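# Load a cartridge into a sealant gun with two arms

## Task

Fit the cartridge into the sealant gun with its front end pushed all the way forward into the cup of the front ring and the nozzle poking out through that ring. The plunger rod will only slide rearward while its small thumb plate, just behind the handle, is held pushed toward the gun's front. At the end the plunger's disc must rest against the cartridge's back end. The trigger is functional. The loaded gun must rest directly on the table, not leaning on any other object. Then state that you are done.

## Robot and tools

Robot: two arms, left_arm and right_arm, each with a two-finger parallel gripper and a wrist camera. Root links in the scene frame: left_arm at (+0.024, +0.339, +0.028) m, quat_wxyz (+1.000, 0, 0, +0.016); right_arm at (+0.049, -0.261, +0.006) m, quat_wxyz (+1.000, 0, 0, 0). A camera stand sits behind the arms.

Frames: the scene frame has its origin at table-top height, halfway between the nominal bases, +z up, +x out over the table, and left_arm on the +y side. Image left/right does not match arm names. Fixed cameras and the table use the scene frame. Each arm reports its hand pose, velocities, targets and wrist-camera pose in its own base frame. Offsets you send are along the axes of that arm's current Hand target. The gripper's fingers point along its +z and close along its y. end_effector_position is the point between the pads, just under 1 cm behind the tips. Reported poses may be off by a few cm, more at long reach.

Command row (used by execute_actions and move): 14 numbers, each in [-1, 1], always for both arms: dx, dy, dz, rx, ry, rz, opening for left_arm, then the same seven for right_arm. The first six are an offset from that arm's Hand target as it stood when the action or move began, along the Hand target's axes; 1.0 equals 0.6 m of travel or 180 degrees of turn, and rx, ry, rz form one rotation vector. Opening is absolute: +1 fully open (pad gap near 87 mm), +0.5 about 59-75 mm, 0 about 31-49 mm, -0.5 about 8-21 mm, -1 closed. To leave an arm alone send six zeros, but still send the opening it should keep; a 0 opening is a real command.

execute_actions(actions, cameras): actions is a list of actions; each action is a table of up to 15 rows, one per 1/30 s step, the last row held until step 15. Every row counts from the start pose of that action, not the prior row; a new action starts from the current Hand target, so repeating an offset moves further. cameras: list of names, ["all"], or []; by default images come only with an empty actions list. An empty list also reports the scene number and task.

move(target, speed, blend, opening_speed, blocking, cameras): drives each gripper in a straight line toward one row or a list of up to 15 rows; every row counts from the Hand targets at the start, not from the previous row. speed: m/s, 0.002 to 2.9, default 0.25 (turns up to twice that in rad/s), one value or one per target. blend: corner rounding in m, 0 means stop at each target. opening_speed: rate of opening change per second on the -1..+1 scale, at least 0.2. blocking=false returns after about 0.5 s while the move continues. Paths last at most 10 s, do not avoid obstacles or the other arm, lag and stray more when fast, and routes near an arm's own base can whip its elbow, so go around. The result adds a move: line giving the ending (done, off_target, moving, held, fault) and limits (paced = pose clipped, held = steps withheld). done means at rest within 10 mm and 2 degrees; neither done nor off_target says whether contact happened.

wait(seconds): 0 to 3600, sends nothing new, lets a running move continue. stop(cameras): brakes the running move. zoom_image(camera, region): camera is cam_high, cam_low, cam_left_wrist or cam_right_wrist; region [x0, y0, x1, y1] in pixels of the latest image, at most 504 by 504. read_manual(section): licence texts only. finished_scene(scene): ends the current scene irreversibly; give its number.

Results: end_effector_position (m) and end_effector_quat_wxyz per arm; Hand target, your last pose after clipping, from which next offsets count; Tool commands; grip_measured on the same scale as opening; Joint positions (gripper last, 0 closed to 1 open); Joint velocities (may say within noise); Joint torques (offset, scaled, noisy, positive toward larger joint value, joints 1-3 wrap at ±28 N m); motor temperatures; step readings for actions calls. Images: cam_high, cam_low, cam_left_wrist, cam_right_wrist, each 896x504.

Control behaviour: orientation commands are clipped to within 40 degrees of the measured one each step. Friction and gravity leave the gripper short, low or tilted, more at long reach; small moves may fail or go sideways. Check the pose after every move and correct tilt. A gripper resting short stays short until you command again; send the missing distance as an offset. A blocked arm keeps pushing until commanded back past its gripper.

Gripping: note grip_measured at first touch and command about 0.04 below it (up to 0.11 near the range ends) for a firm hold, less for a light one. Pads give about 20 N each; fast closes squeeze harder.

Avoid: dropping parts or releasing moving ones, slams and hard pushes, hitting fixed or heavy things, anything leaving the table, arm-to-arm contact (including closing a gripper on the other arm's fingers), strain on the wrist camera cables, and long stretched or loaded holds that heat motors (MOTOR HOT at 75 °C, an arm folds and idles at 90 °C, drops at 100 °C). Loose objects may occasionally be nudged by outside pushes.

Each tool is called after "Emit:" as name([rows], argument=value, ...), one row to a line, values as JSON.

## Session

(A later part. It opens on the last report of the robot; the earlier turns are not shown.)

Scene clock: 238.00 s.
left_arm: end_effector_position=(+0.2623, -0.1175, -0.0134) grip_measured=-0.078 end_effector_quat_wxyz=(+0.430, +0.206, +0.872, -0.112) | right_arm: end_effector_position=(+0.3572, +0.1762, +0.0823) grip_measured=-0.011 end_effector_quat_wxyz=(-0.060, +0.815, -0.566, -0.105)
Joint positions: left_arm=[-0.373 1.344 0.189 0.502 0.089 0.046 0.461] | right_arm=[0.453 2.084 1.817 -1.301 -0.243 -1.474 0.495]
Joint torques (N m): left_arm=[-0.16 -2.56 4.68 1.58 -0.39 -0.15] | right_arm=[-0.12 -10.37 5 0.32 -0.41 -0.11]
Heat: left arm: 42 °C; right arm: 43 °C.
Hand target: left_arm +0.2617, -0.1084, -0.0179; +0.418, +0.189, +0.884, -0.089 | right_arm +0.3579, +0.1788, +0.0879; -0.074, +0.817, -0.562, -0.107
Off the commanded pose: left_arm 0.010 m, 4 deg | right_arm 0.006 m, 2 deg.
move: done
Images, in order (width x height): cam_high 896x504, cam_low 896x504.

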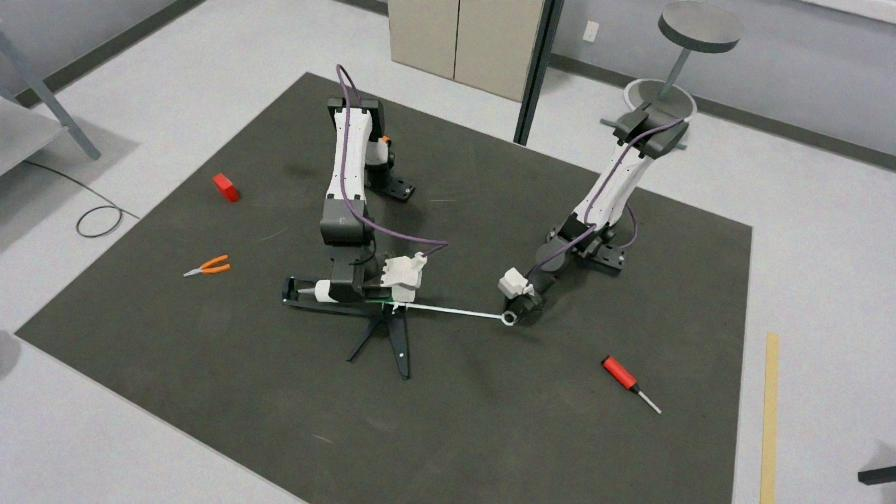

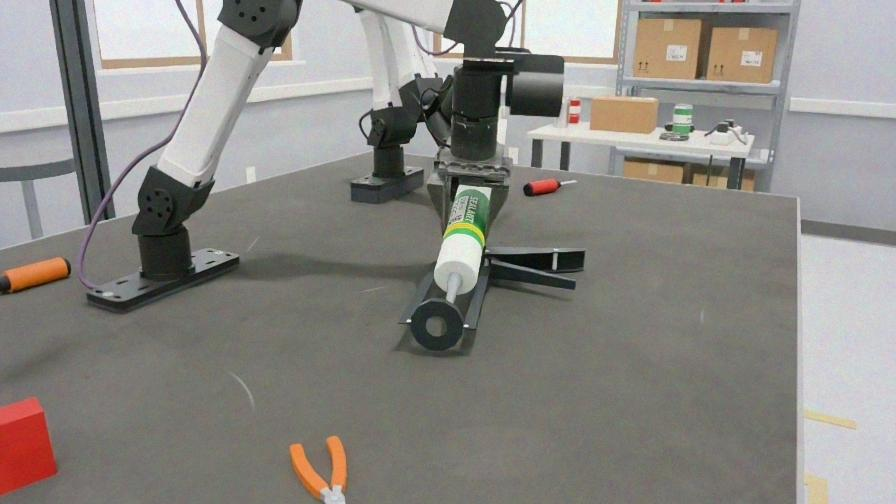

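Emit:
move(target=[0,0,0,0,0,0,-0.5,0.0192,0.0115,0.007,0,0,0,-0.25], speed=0.08, cameras=["cam_low","cam_high"])

Emit:
zoom_image(camera="cam_low", region=[400, 170, 540, 380])

Emit:
zoom_image(camera="cam_high", region=[260, 230, 440, 340])

Scene clock: 239.63 s.
left_arm: end_effector_position=(+0.2623, -0.1175, -0.0134) grip_measured=-0.078 end_effector_quat_wxyz=(+0.430, +0.206, +0.872, -0.112) | right_arm: end_effector_position=(+0.3527, +0.1644, +0.0639) grip_measured=-0.011 end_effector_quat_wxyz=(-0.048, +0.814, -0.567, -0.114)
Joint positions: left_arm=[-0.373 1.344 0.189 0.502 0.089 0.046 0.461] | right_arm=[0.43 2.084 1.743 -1.263 -0.245 -1.499 0.495]
Joint torques (N m): left_arm=[-0.16 -2.59 4.62 1.58 -0.38 -0.15] | right_arm=[-0.24 -12.62 4.98 0.23 -0.39 -0.12]
Heat: left arm: 42 °C; right arm: 43 °C.
Hand target: left_arm +0.2617, -0.1084, -0.0179; +0.418, +0.189, +0.884, -0.089 | right_arm +0.3550, +0.1669, +0.0809; -0.074, +0.817, -0.562, -0.108
Off the commanded pose: left_arm 0.010 m, 4 deg | right_arm 0.017 m, 3 deg.
move: off_target (right_arm)
Images, in order (width x height): cam_high 896x504, cam_low 896x504.

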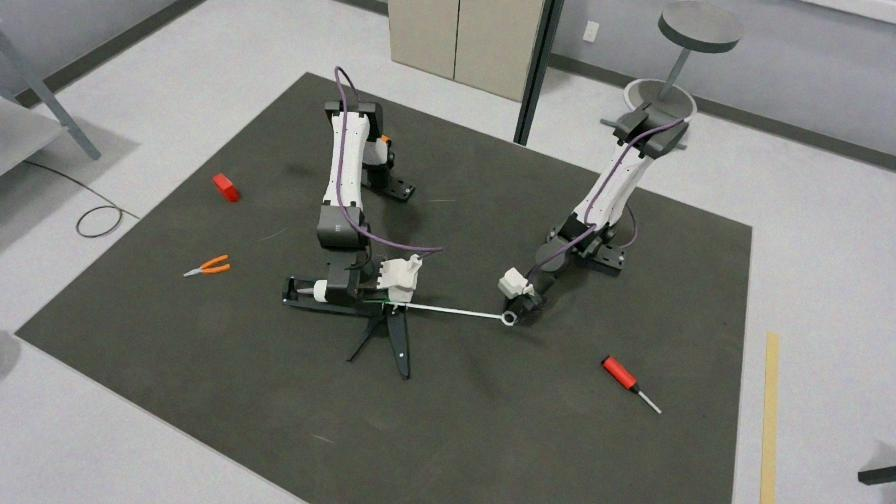

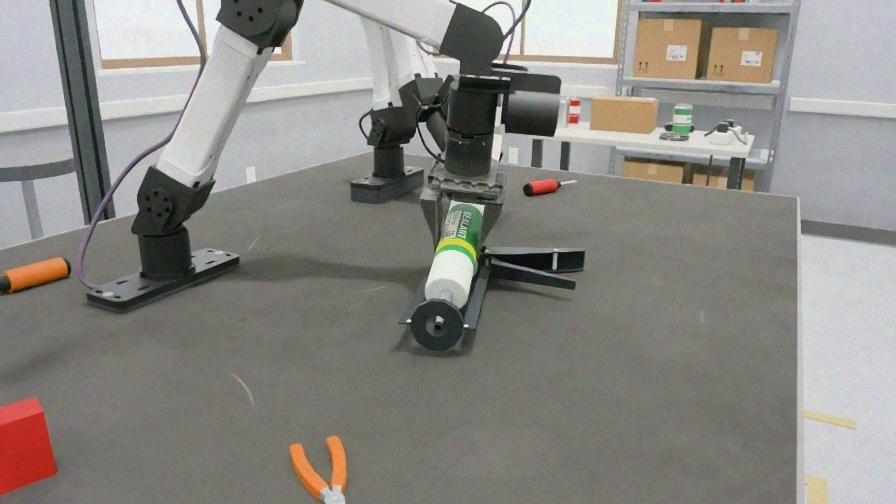

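Scaled by 2.400 from the camera's image (finer frame: 1280x720).

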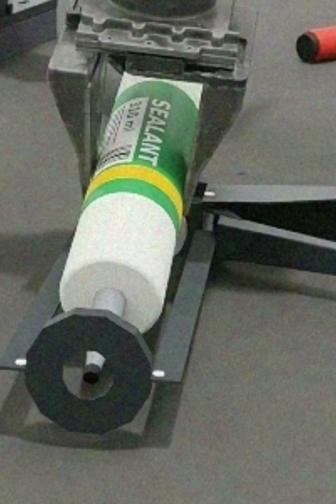

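Scaled by 2.800 from the camera's image (finer frame: 1280x720).

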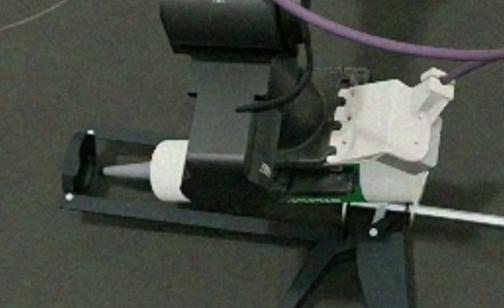

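Emit:
move([
  [0,0,0,0,0,0,-0.5,-0.0104,0,-0.0388,0,0,0,-0.25],
  [0,0,0,0,0,0,-0.5,0.046,0.0003,-0.0077,0,0,0,-0.25],
], speed=0.07, cameras=["cam_low","cam_high"])

Emit:
zoom_image(camera="cam_low", region=[400, 170, 540, 380])

Emit:
zoom_image(camera="cam_high", region=[260, 230, 440, 340])

Scene clock: 242.57 s.
left_arm: end_effector_position=(+0.2623, -0.1174, -0.0134) grip_measured=-0.078 end_effector_quat_wxyz=(+0.430, +0.206, +0.872, -0.111) | right_arm: end_effector_position=(+0.3634, +0.1381, +0.0637) grip_measured=-0.011 end_effector_quat_wxyz=(-0.052, +0.813, -0.568, -0.114)
Joint positions: left_arm=[-0.373 1.344 0.189 0.502 0.089 0.046 0.461] | right_arm=[0.357 2.083 1.74 -1.273 -0.246 -1.571 0.495]
Joint torques (N m): left_arm=[-0.16 -2.56 4.68 1.58 -0.38 -0.16] | right_arm=[-0.03 -12.26 4.77 0.22 -0.38 -0.14]
Heat: left arm: 42 °C; right arm: 43 °C.
Hand target: left_arm +0.2617, -0.1084, -0.0179; +0.418, +0.189, +0.884, -0.089 | right_arm +0.3649, +0.1408, +0.0783; -0.074, +0.817, -0.562, -0.107
Off the commanded pose: left_arm 0.010 m, 4 deg | right_arm 0.015 m, 3 deg.
move: off_target (right_arm)
Images, in order (width x height): cam_high 896x504, cam_low 896x504.

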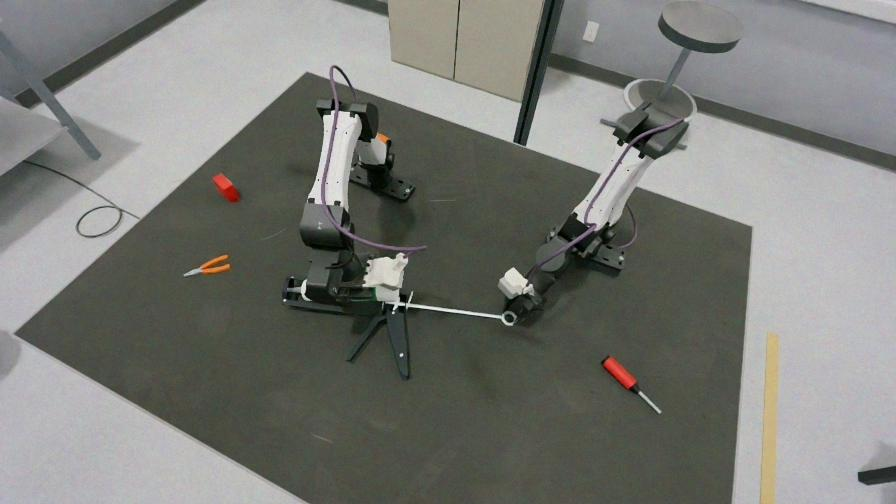

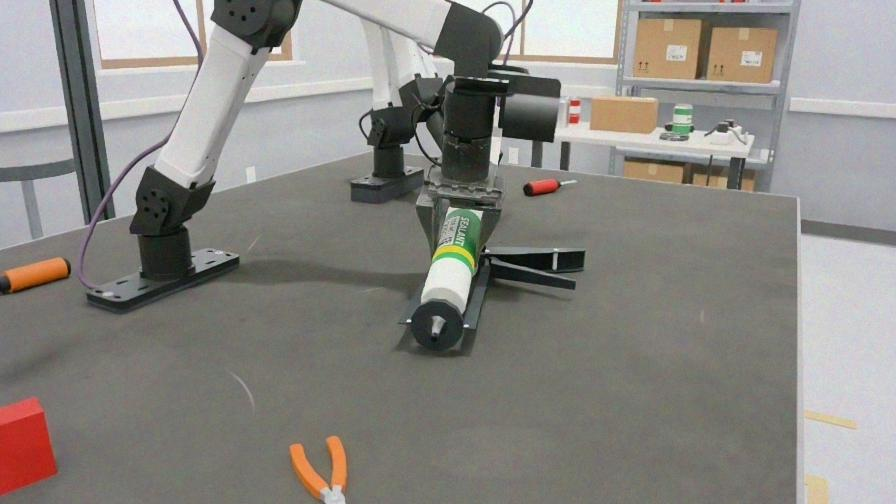

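Scaled by 2.400 from the camera's image (finer frame: 1280x720).

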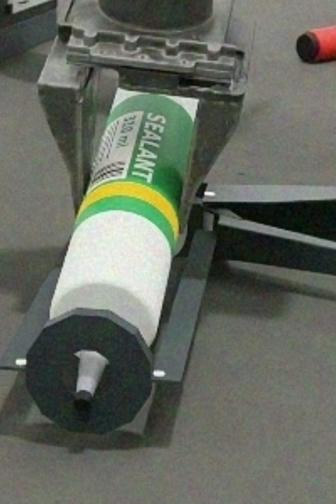

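Scaled by 2.800 from the camera's image (finer frame: 1280x720).

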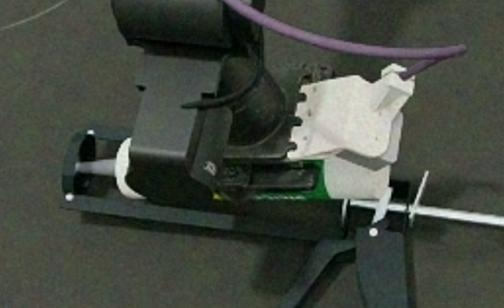

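Emit:
move([
  [0,0,0,0,0,0,-0.5,-0.0129,-0.0033,-0.0483,0,0,0,-0.25],
  [0,0,0,0,0,0,-0.5,0.0022,-0.0033,0.0048,0,0,0,-0.25],
], speed=0.1, cameras=["cam_low","cam_high","cam_right_wrist"])

Emit:
zoom_image(camera="cam_low", region=[400, 170, 540, 380])

Emit:
zoom_image(camera="cam_high", region=[260, 230, 440, 340])

Scene clock: 247.07 s.
left_arm: end_effector_position=(+0.2626, -0.1168, -0.0134) grip_measured=-0.078 end_effector_quat_wxyz=(+0.430, +0.204, +0.872, -0.110) | right_arm: end_effector_position=(+0.3651, +0.1405, +0.0638) grip_measured=-0.011 end_effector_quat_wxyz=(-0.058, +0.815, -0.564, -0.115)
Joint positions: left_arm=[-0.373 1.344 0.189 0.502 0.084 0.043 0.461] | right_arm=[0.357 2.083 1.74 -1.265 -0.255 -1.578 0.495]
Joint torques (N m): left_arm=[-0.16 -2.56 4.66 1.57 -0.36 -0.13] | right_arm=[-0.18 -11.52 4.85 0.23 -0.3 -0.06]
Heat: left arm: 41 °C; right arm: 43 °C.
Hand target: left_arm +0.2617, -0.1084, -0.0179; +0.418, +0.189, +0.884, -0.090 | right_arm +0.3669, +0.1410, +0.0751; -0.074, +0.817, -0.562, -0.107
Off the commanded pose: left_arm 0.010 m, 3 deg | right_arm 0.012 m, 2 deg.
move: off_target (right_arm)
cam_right_wrist: T_world_to_cam=[[0.91996, 0.39109, -0.027, -0.39488], [0.34115, -0.76477, 0.54658, -0.02515], [0.19311, -0.51204, -0.83697, 0.19804]] pos_world=[0.33361, 0.23661, 0.16884]
Images, in order (width x height): cam_high 896x504, cam_low 896x504, cam_right_wrist 896x504.

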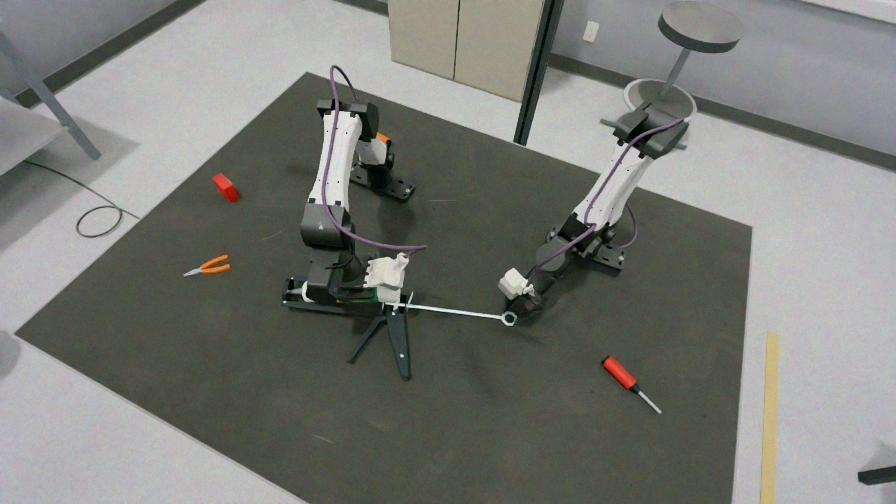

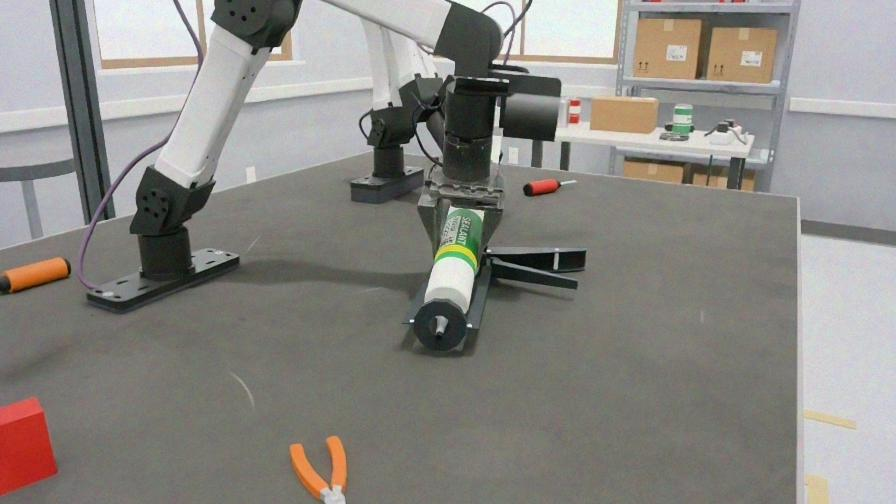

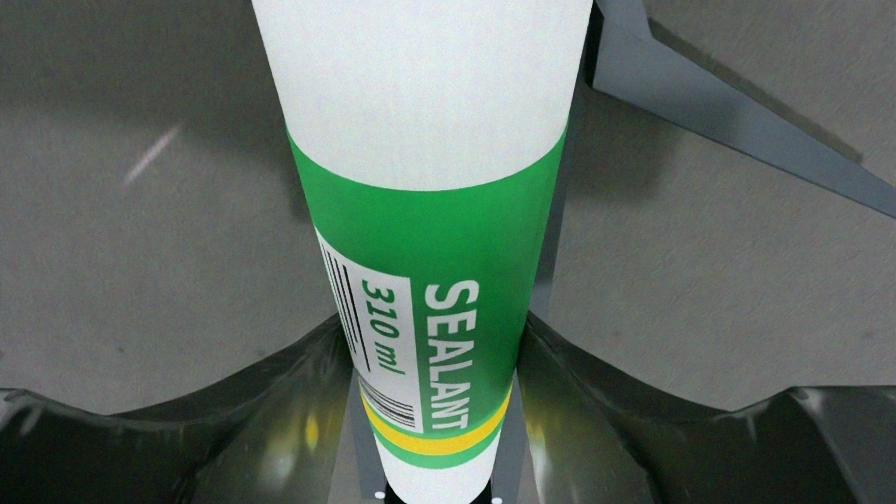

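Scaled by 2.400 from the camera's image (finer frame: 1280x720).

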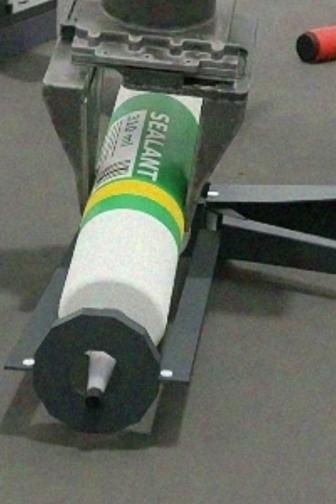

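Scaled by 2.800 from the camera's image (finer frame: 1280x720).

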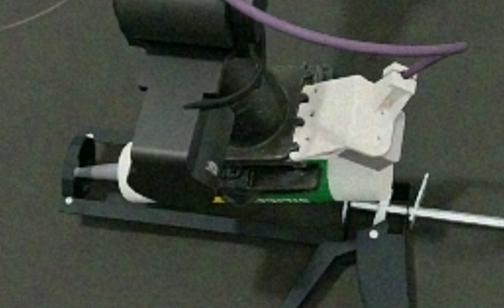

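Emit:
move([
  [0,0,0,0,0,0,-0.5,0.0292,-0.0017,0.0075,0,0,0,-0.25],
  [0,0,0,0,0,0,-0.5,0.0374,-0.0017,0.001,0,0,0,-0.25],
], speed=0.1, blend=0.01, cameras=["cam_low","cam_high","cam_right_wrist"])

Emit:
zoom_image(camera="cam_low", region=[400, 170, 540, 380])

Emit:
zoom_image(camera="cam_high", region=[260, 230, 440, 340])

Scene clock: 248.43 s.
left_arm: end_effector_position=(+0.2626, -0.1168, -0.0134) grip_measured=-0.078 end_effector_quat_wxyz=(+0.430, +0.204, +0.872, -0.110) | right_arm: end_effector_position=(+0.3742, +0.1179, +0.0607) grip_measured=-0.011 end_effector_quat_wxyz=(-0.062, +0.813, -0.568, -0.110)
Joint positions: left_arm=[-0.373 1.344 0.189 0.502 0.084 0.043 0.461] | right_arm=[0.297 2.083 1.728 -1.256 -0.251 -1.629 0.495]
Joint torques (N m): left_arm=[-0.14 -2.58 4.68 1.58 -0.35 -0.14] | right_arm=[0.34 -10.35 5.48 0.16 -0.34 -0.12]
Heat: left arm: 41 °C; right arm: 43 °C.
Hand target: left_arm +0.2617, -0.1084, -0.0179; +0.418, +0.189, +0.884, -0.090 | right_arm +0.3755, +0.1213, +0.0688; -0.074, +0.817, -0.562, -0.108
Off the commanded pose: left_arm 0.010 m, 3 deg | right_arm 0.009 m, 2 deg.
move: done; blend cut to 0.0031 m at target 1
cam_right_wrist: T_world_to_cam=[[0.92445, 0.38094, -0.01684, -0.39563], [0.32682, -0.76883, 0.54963, -0.03829], [0.19642, -0.5136, -0.83524, 0.18096]] pos_world=[0.34271, 0.21422, 0.16553]
Images, in order (width x height): cam_high 896x504, cam_low 896x504, cam_right_wrist 896x504.

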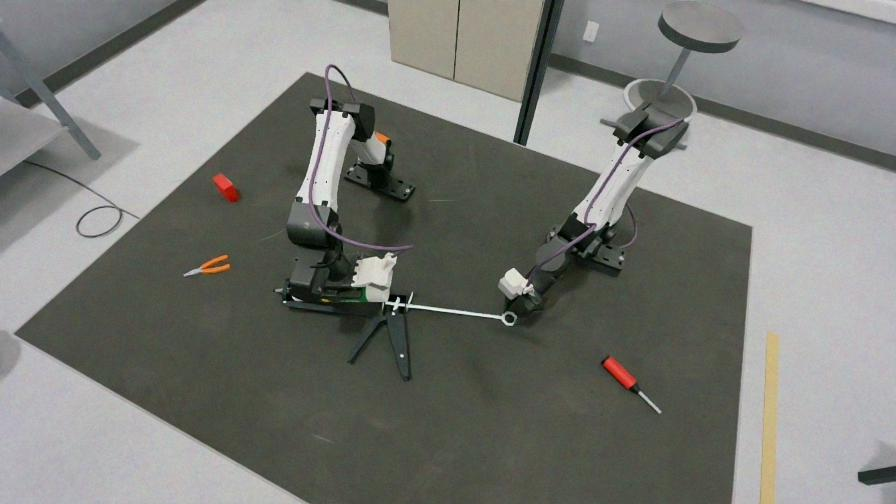

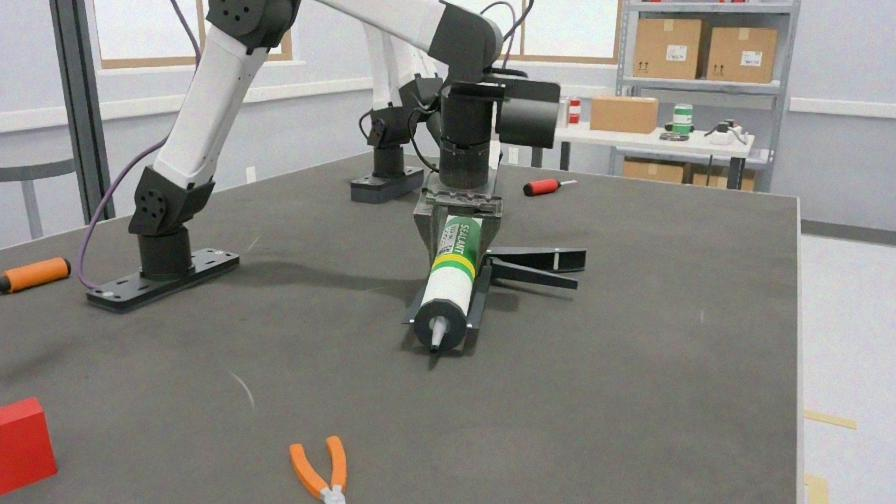

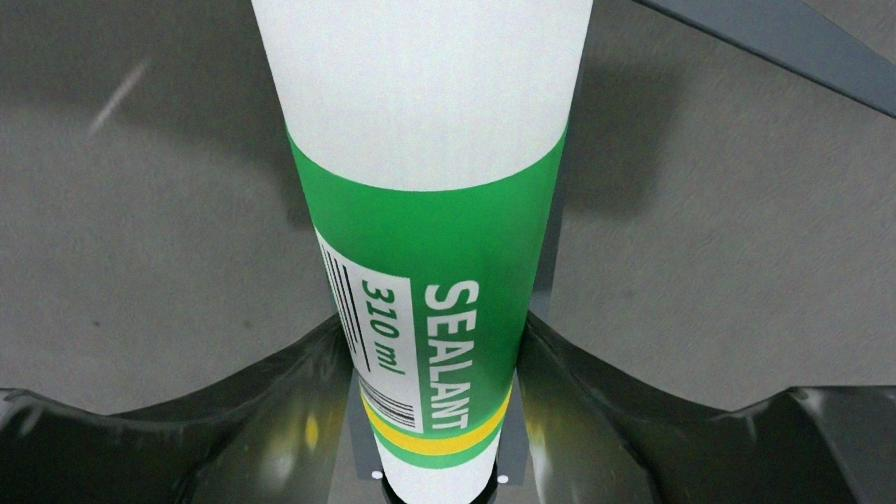

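Scaled by 2.400 from the camera's image (finer frame: 1280x720).

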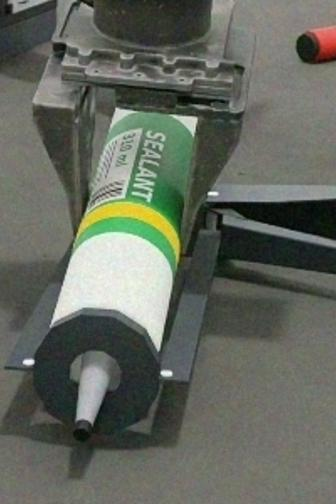

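Scaled by 2.800 from the camera's image (finer frame: 1280x720).

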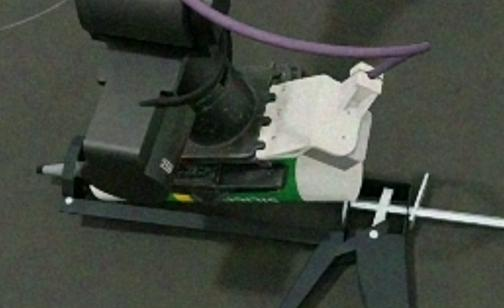

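Emit:
move(target=[0,0,0,0,0,0,-0.5,0.0329,-0.0033,0.0197,0,0.0306,0,-0.25], speed=0.08, cameras=["cam_low","cam_high","cam_right_wrist"])

Emit:
zoom_image(camera="cam_low", region=[400, 170, 540, 380])

Emit:
zoom_image(camera="cam_high", region=[260, 230, 440, 340])

Scene clock: 251.50 s.
left_arm: end_effector_position=(+0.2626, -0.1167, -0.0134) grip_measured=-0.078 end_effector_quat_wxyz=(+0.431, +0.203, +0.873, -0.110) | right_arm: end_effector_position=(+0.3816, +0.1050, +0.0512) grip_measured=-0.011 end_effector_quat_wxyz=(-0.044, +0.817, -0.570, -0.073)
Joint positions: left_arm=[-0.373 1.344 0.189 0.502 0.083 0.043 0.461] | right_arm=[0.297 2.083 1.689 -1.199 -0.17 -1.63 0.495]
Joint torques (N m): left_arm=[-0.18 -2.63 4.74 1.58 -0.35 -0.12] | right_arm=[0.65 -9.24 4.92 0.29 -0.12 -0.06]
Heat: left arm: 41 °C; right arm: 44 °C.
Hand target: left_arm +0.2617, -0.1084, -0.0179; +0.418, +0.189, +0.884, -0.089 | right_arm +0.3831, +0.1071, +0.0523; -0.047, +0.821, -0.565, -0.068
Off the commanded pose: left_arm 0.009 m, 3 deg | right_arm 0.003 m, 1 deg.
move: done
cam_right_wrist: T_world_to_cam=[[0.92387, 0.38264, -0.00657, -0.39818], [0.30515, -0.7262, 0.61605, -0.04508], [0.23096, -0.57116, -0.78768, 0.15537]] pos_world=[0.34574, 0.20836, 0.14754]
Images, in order (width x height): cam_high 896x504, cam_low 896x504, cam_right_wrist 896x504.

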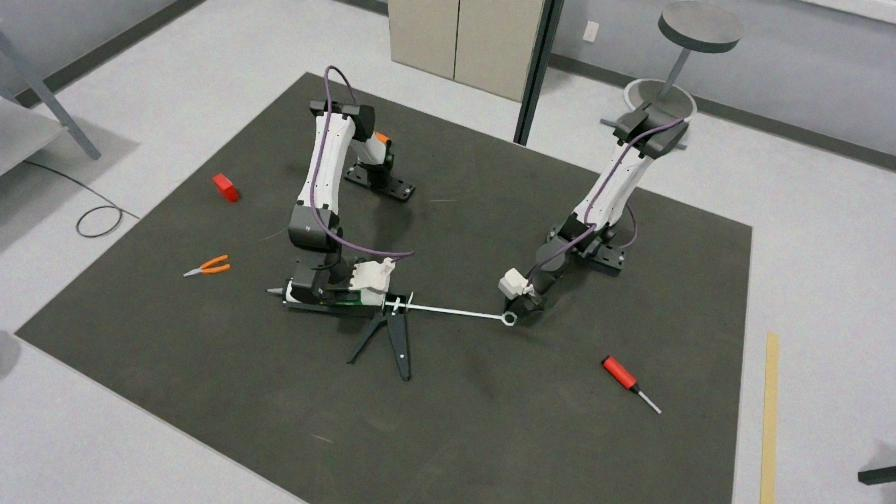

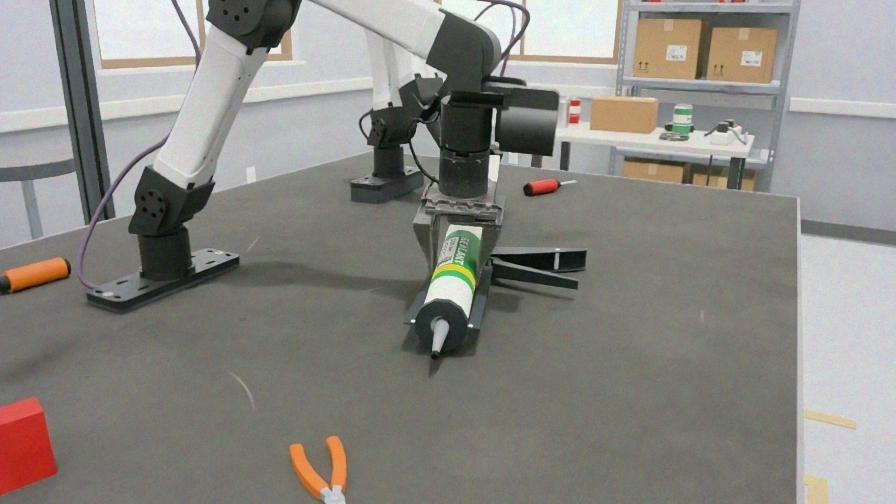

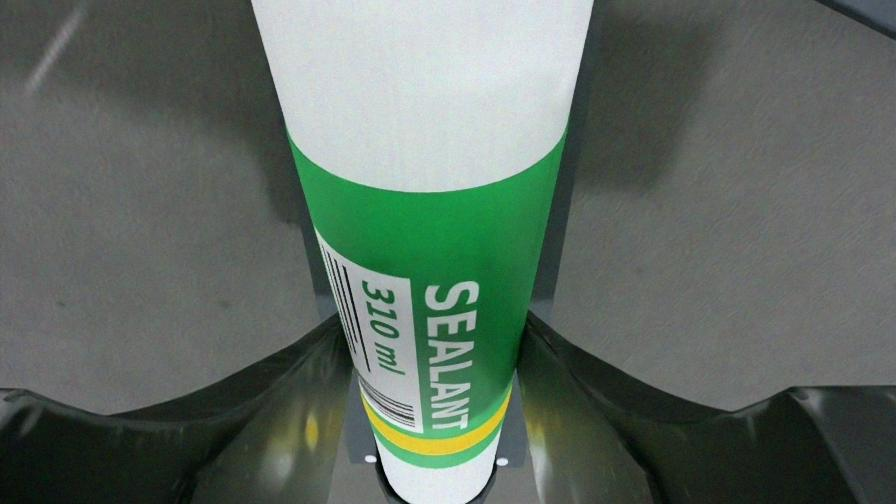

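Scaled by 2.400 from the camera's image (finer frame: 1280x720).

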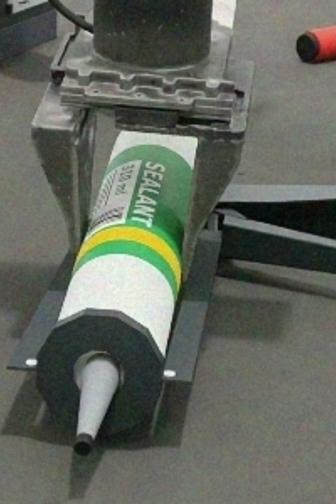

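Scaled by 2.800 from the camera's image (finer frame: 1280x720).

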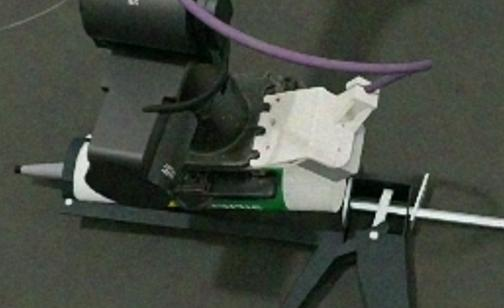

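Emit:
move(target=[0,0,0,0,0,0,-0.5,0.0043,0,0.0255,0,0.0444,0,-0.25], speed=0.08, cameras=["cam_low","cam_high","cam_left_wrist","cam_right_wrist"])

Emit:
zoom_image(camera="cam_low", region=[400, 170, 540, 380])

Emit:
zoom_image(camera="cam_high", region=[260, 230, 440, 340])

Scene clock: 253.60 s.
left_arm: end_effector_position=(+0.2628, -0.1163, -0.0135) grip_measured=-0.078 end_effector_quat_wxyz=(+0.431, +0.202, +0.873, -0.109) | right_arm: end_effector_position=(+0.3819, +0.1070, +0.0401) grip_measured=-0.011 end_effector_quat_wxyz=(-0.009, +0.824, -0.566, -0.017)
Joint positions: left_arm=[-0.373 1.344 0.189 0.502 0.081 0.042 0.461] | right_arm=[0.361 2.083 1.632 -1.125 -0.038 -1.577 0.495]
Joint torques (N m): left_arm=[-0.17 -2.59 4.67 1.59 -0.31 -0.12] | right_arm=[0.53 -8.54 4.29 0.42 0.02 0.07]
Heat: left arm: 41 °C; right arm: 44 °C.
Hand target: left_arm +0.2617, -0.1084, -0.0179; +0.418, +0.189, +0.884, -0.089 | right_arm +0.3831, +0.1071, +0.0368; -0.007, +0.824, -0.567, -0.011
Off the commanded pose: left_arm 0.009 m, 3 deg | right_arm 0.004 m, 1 deg.
move: done
cam_left_wrist: T_world_to_cam=[[-0.44811, -0.89392, 0.01038, 0.01297], [-0.8918, 0.44618, -0.07492, 0.31132], [0.06234, -0.04283, -0.99713, 0.10635]] pos_world=[0.27682, -0.12275, 0.12923]
cam_right_wrist: T_world_to_cam=[[0.919, 0.39422, -0.00458, -0.39884], [0.27843, -0.64077, 0.71547, -0.03974], [0.27912, -0.65879, -0.69863, 0.13508]] pos_world=[0.33989, 0.22076, 0.12098]

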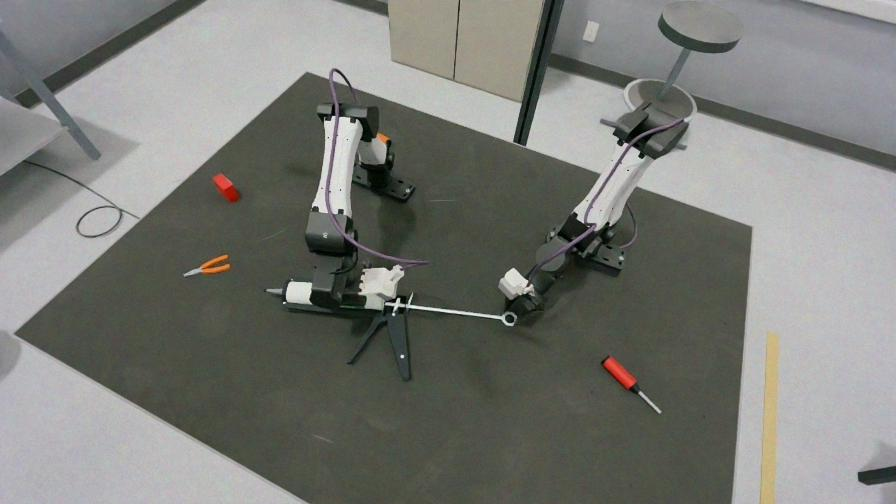

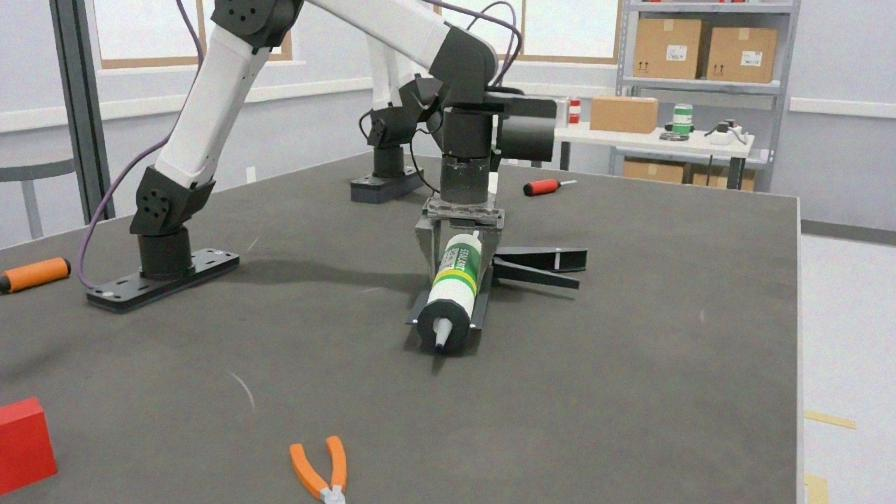

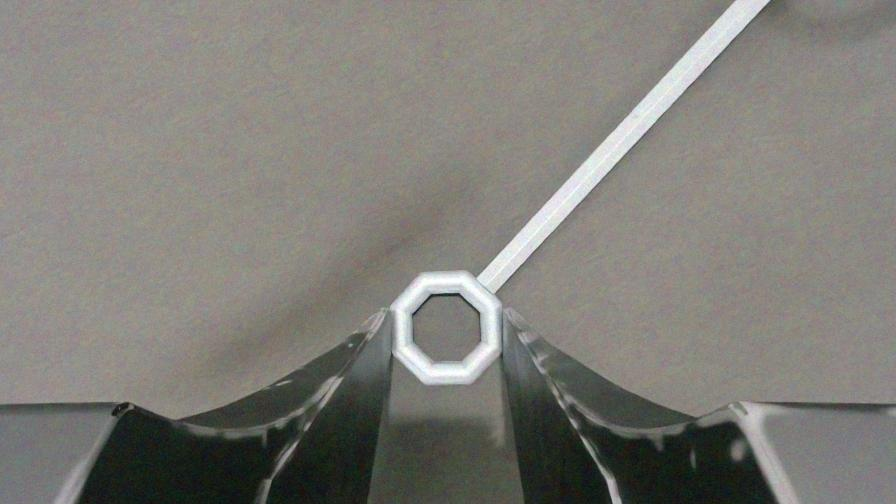

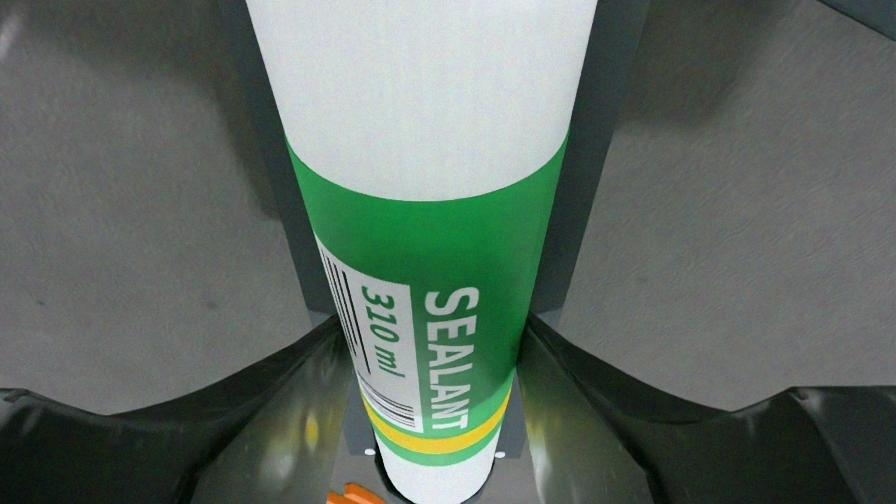

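Scaled by 2.400 from the camera's image (finer frame: 1280x720).

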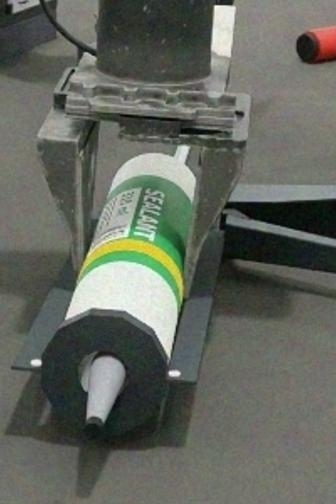

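Scaled by 2.800 from the camera's image (finer frame: 1280x720).

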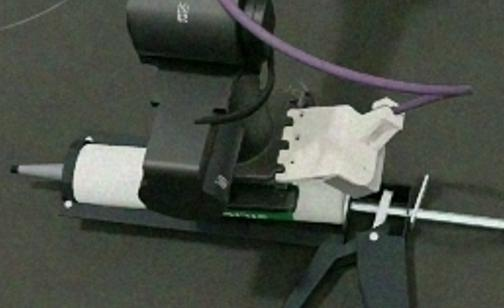

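Emit:
zoom_image(camera="cam_high", region=[345, 260, 435, 325])

Scaled by 5.600 from the camera's image (finer frame: 1280x720).

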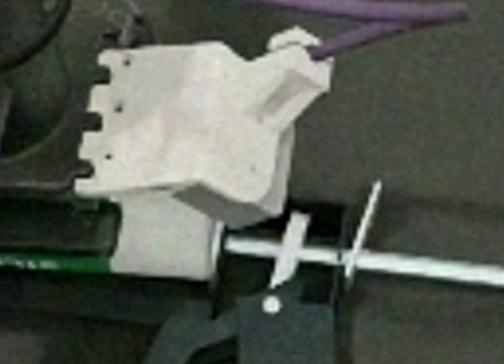

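Emit:
move(target=[0,0,0,0,0,0,-0.5,0.0037,0,0.015,0,0.0278,0,-0.25], speed=0.06, cameras=["cam_low","cam_high"])

Emit:
zoom_image(camera="cam_low", region=[400, 170, 540, 380])

Emit:
zoom_image(camera="cam_high", region=[345, 260, 435, 325])

Emit:
zoom_image(camera="cam_high", region=[260, 230, 440, 340])

Scene clock: 255.70 s.
left_arm: end_effector_position=(+0.2634, -0.1161, -0.0131) grip_measured=-0.078 end_effector_quat_wxyz=(+0.431, +0.201, +0.873, -0.108) | right_arm: end_effector_position=(+0.3845, +0.1058, +0.0381) grip_measured=-0.011 end_effector_quat_wxyz=(+0.011, +0.824, -0.565, +0.025)
Joint positions: left_arm=[-0.373 1.344 0.19 0.502 0.078 0.041 0.461] | right_arm=[0.397 2.083 1.608 -1.088 0.054 -1.543 0.495]
Joint torques (N m): left_arm=[-0.17 -2.55 4.62 1.58 -0.3 -0.1] | right_arm=[0.34 -7.51 3.56 0.51 0.04 0.07]
Motor temperatures (°C): left_arm=[26 35 38 41 25 25 25] | right_arm=[28 45 43 30 29 24 29]
Heat: left arm: 41 °C; right arm: 45 °C.
Hand target: left_arm +0.2617, -0.1084, -0.0179; +0.418, +0.189, +0.884, -0.090 | right_arm +0.3838, +0.1052, +0.0277; +0.017, +0.823, -0.567, +0.025
Off the commanded pose: left_arm 0.009 m, 3 deg | right_arm 0.010 m, 1 deg.
move: done
Images, in order (width x height): cam_high 896x504, cam_low 896x504.

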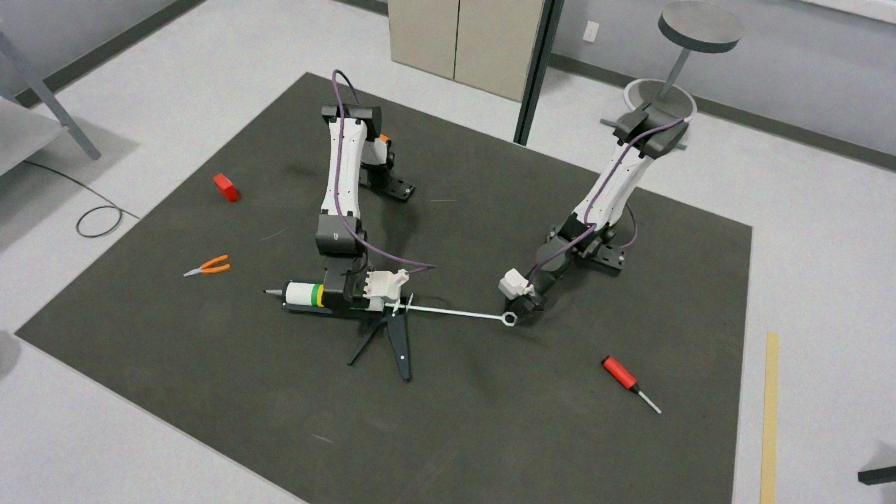

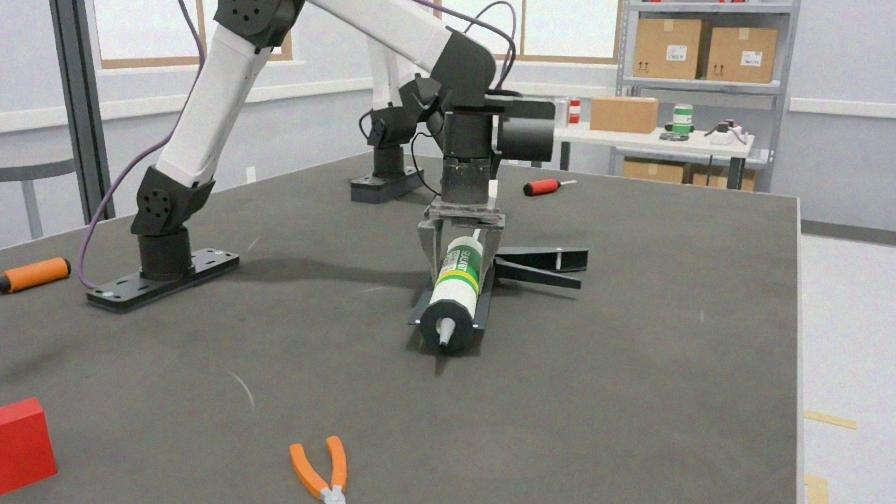

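Scaled by 2.400 from the camera's image (finer frame: 1280x720).

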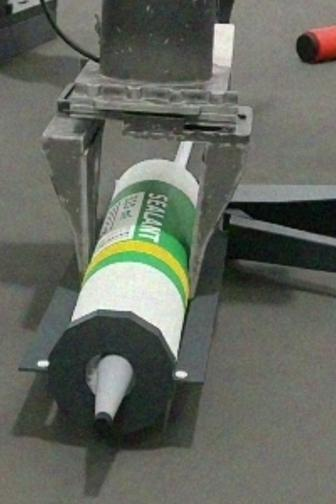

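Scaled by 5.600 from the camera's image (finer frame: 1280x720).

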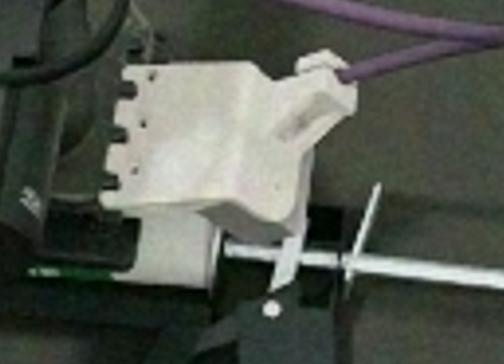

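Scaled by 2.800 from the camera's image (finer frame: 1280x720).

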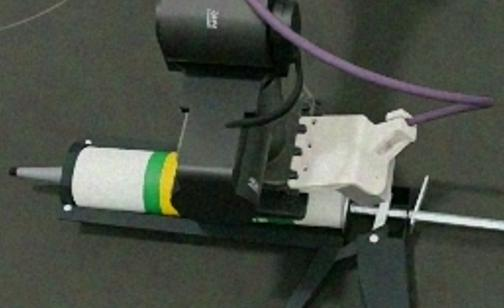

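Emit:
move(target=[0,0,0,0,0,0,-0.5,0.014,0,-0.0127,0,0,0,-0.25], speed=0.05, cameras=["cam_low","cam_high","cam_right_wrist"])

Emit:
zoom_image(camera="cam_low", region=[400, 170, 540, 380])

Emit:
zoom_image(camera="cam_high", region=[260, 230, 440, 340])

Scene clock: 257.30 s.
left_arm: end_effector_position=(+0.2637, -0.1161, -0.0129) grip_measured=-0.078 end_effector_quat_wxyz=(+0.432, +0.201, +0.873, -0.108) | right_arm: end_effector_position=(+0.3847, +0.1050, +0.0381) grip_measured=-0.011 end_effector_quat_wxyz=(+0.011, +0.825, -0.565, +0.024)
Joint positions: left_arm=[-0.373 1.344 0.191 0.502 0.078 0.04 0.461] | right_arm=[0.394 2.083 1.608 -1.089 0.053 -1.546 0.495]
Joint torques (N m): left_arm=[-0.18 -2.62 4.56 1.57 -0.29 -0.11] | right_arm=[-1.26 -8.18 5.23 0.26 0.05 -0.12]
Heat: left arm: 41 °C; right arm: 45 °C.
Hand target: left_arm +0.2618, -0.1084, -0.0178; +0.418, +0.189, +0.884, -0.089 | right_arm +0.3867, +0.0978, +0.0358; +0.017, +0.824, -0.566, +0.025
Off the commanded pose: left_arm 0.009 m, 3 deg | right_arm 0.008 m, 1 deg.
move: done
cam_right_wrist: T_world_to_cam=[[0.91802, 0.39649, 0.0052, -0.40079], [0.24627, -0.58039, 0.7762, -0.03658], [0.31077, -0.71129, -0.63046, 0.12234]] pos_world=[0.33893, 0.2247, 0.1076]
Images, in order (width x height): cam_high 896x504, cam_low 896x504, cam_right_wrist 896x504.

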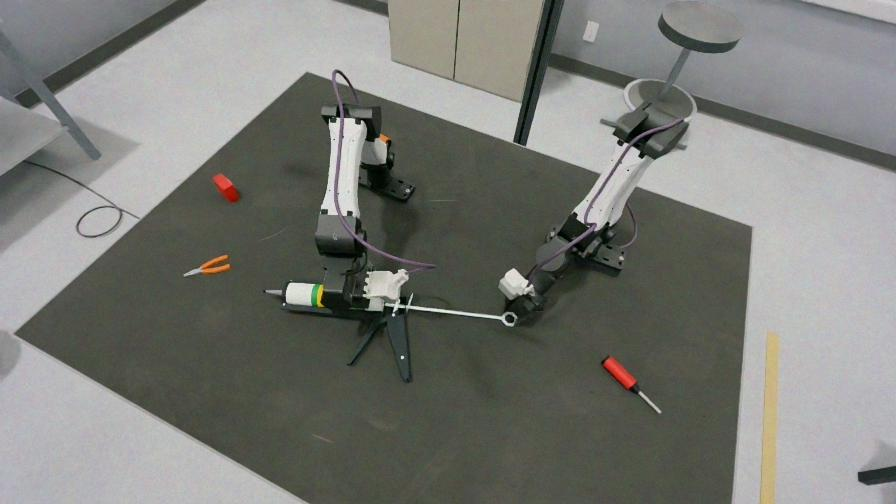

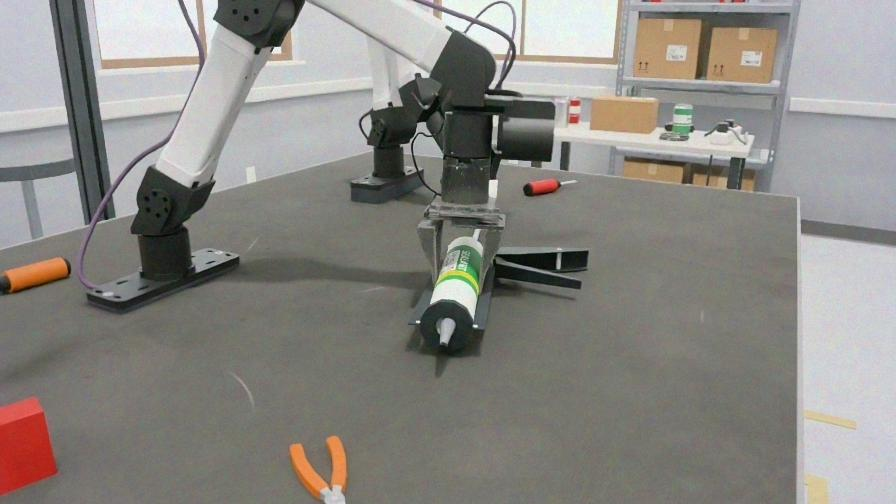

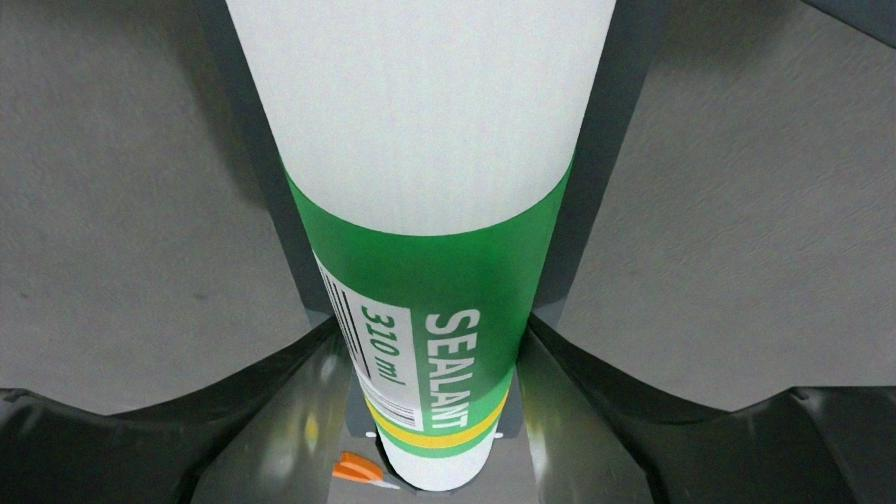

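Scaled by 2.400 from the camera's image (finer frame: 1280x720).

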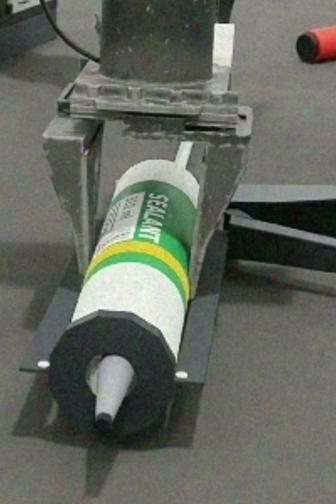

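Scaled by 2.800 from the camera's image (finer frame: 1280x720).

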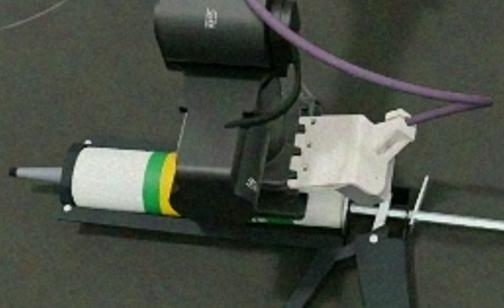

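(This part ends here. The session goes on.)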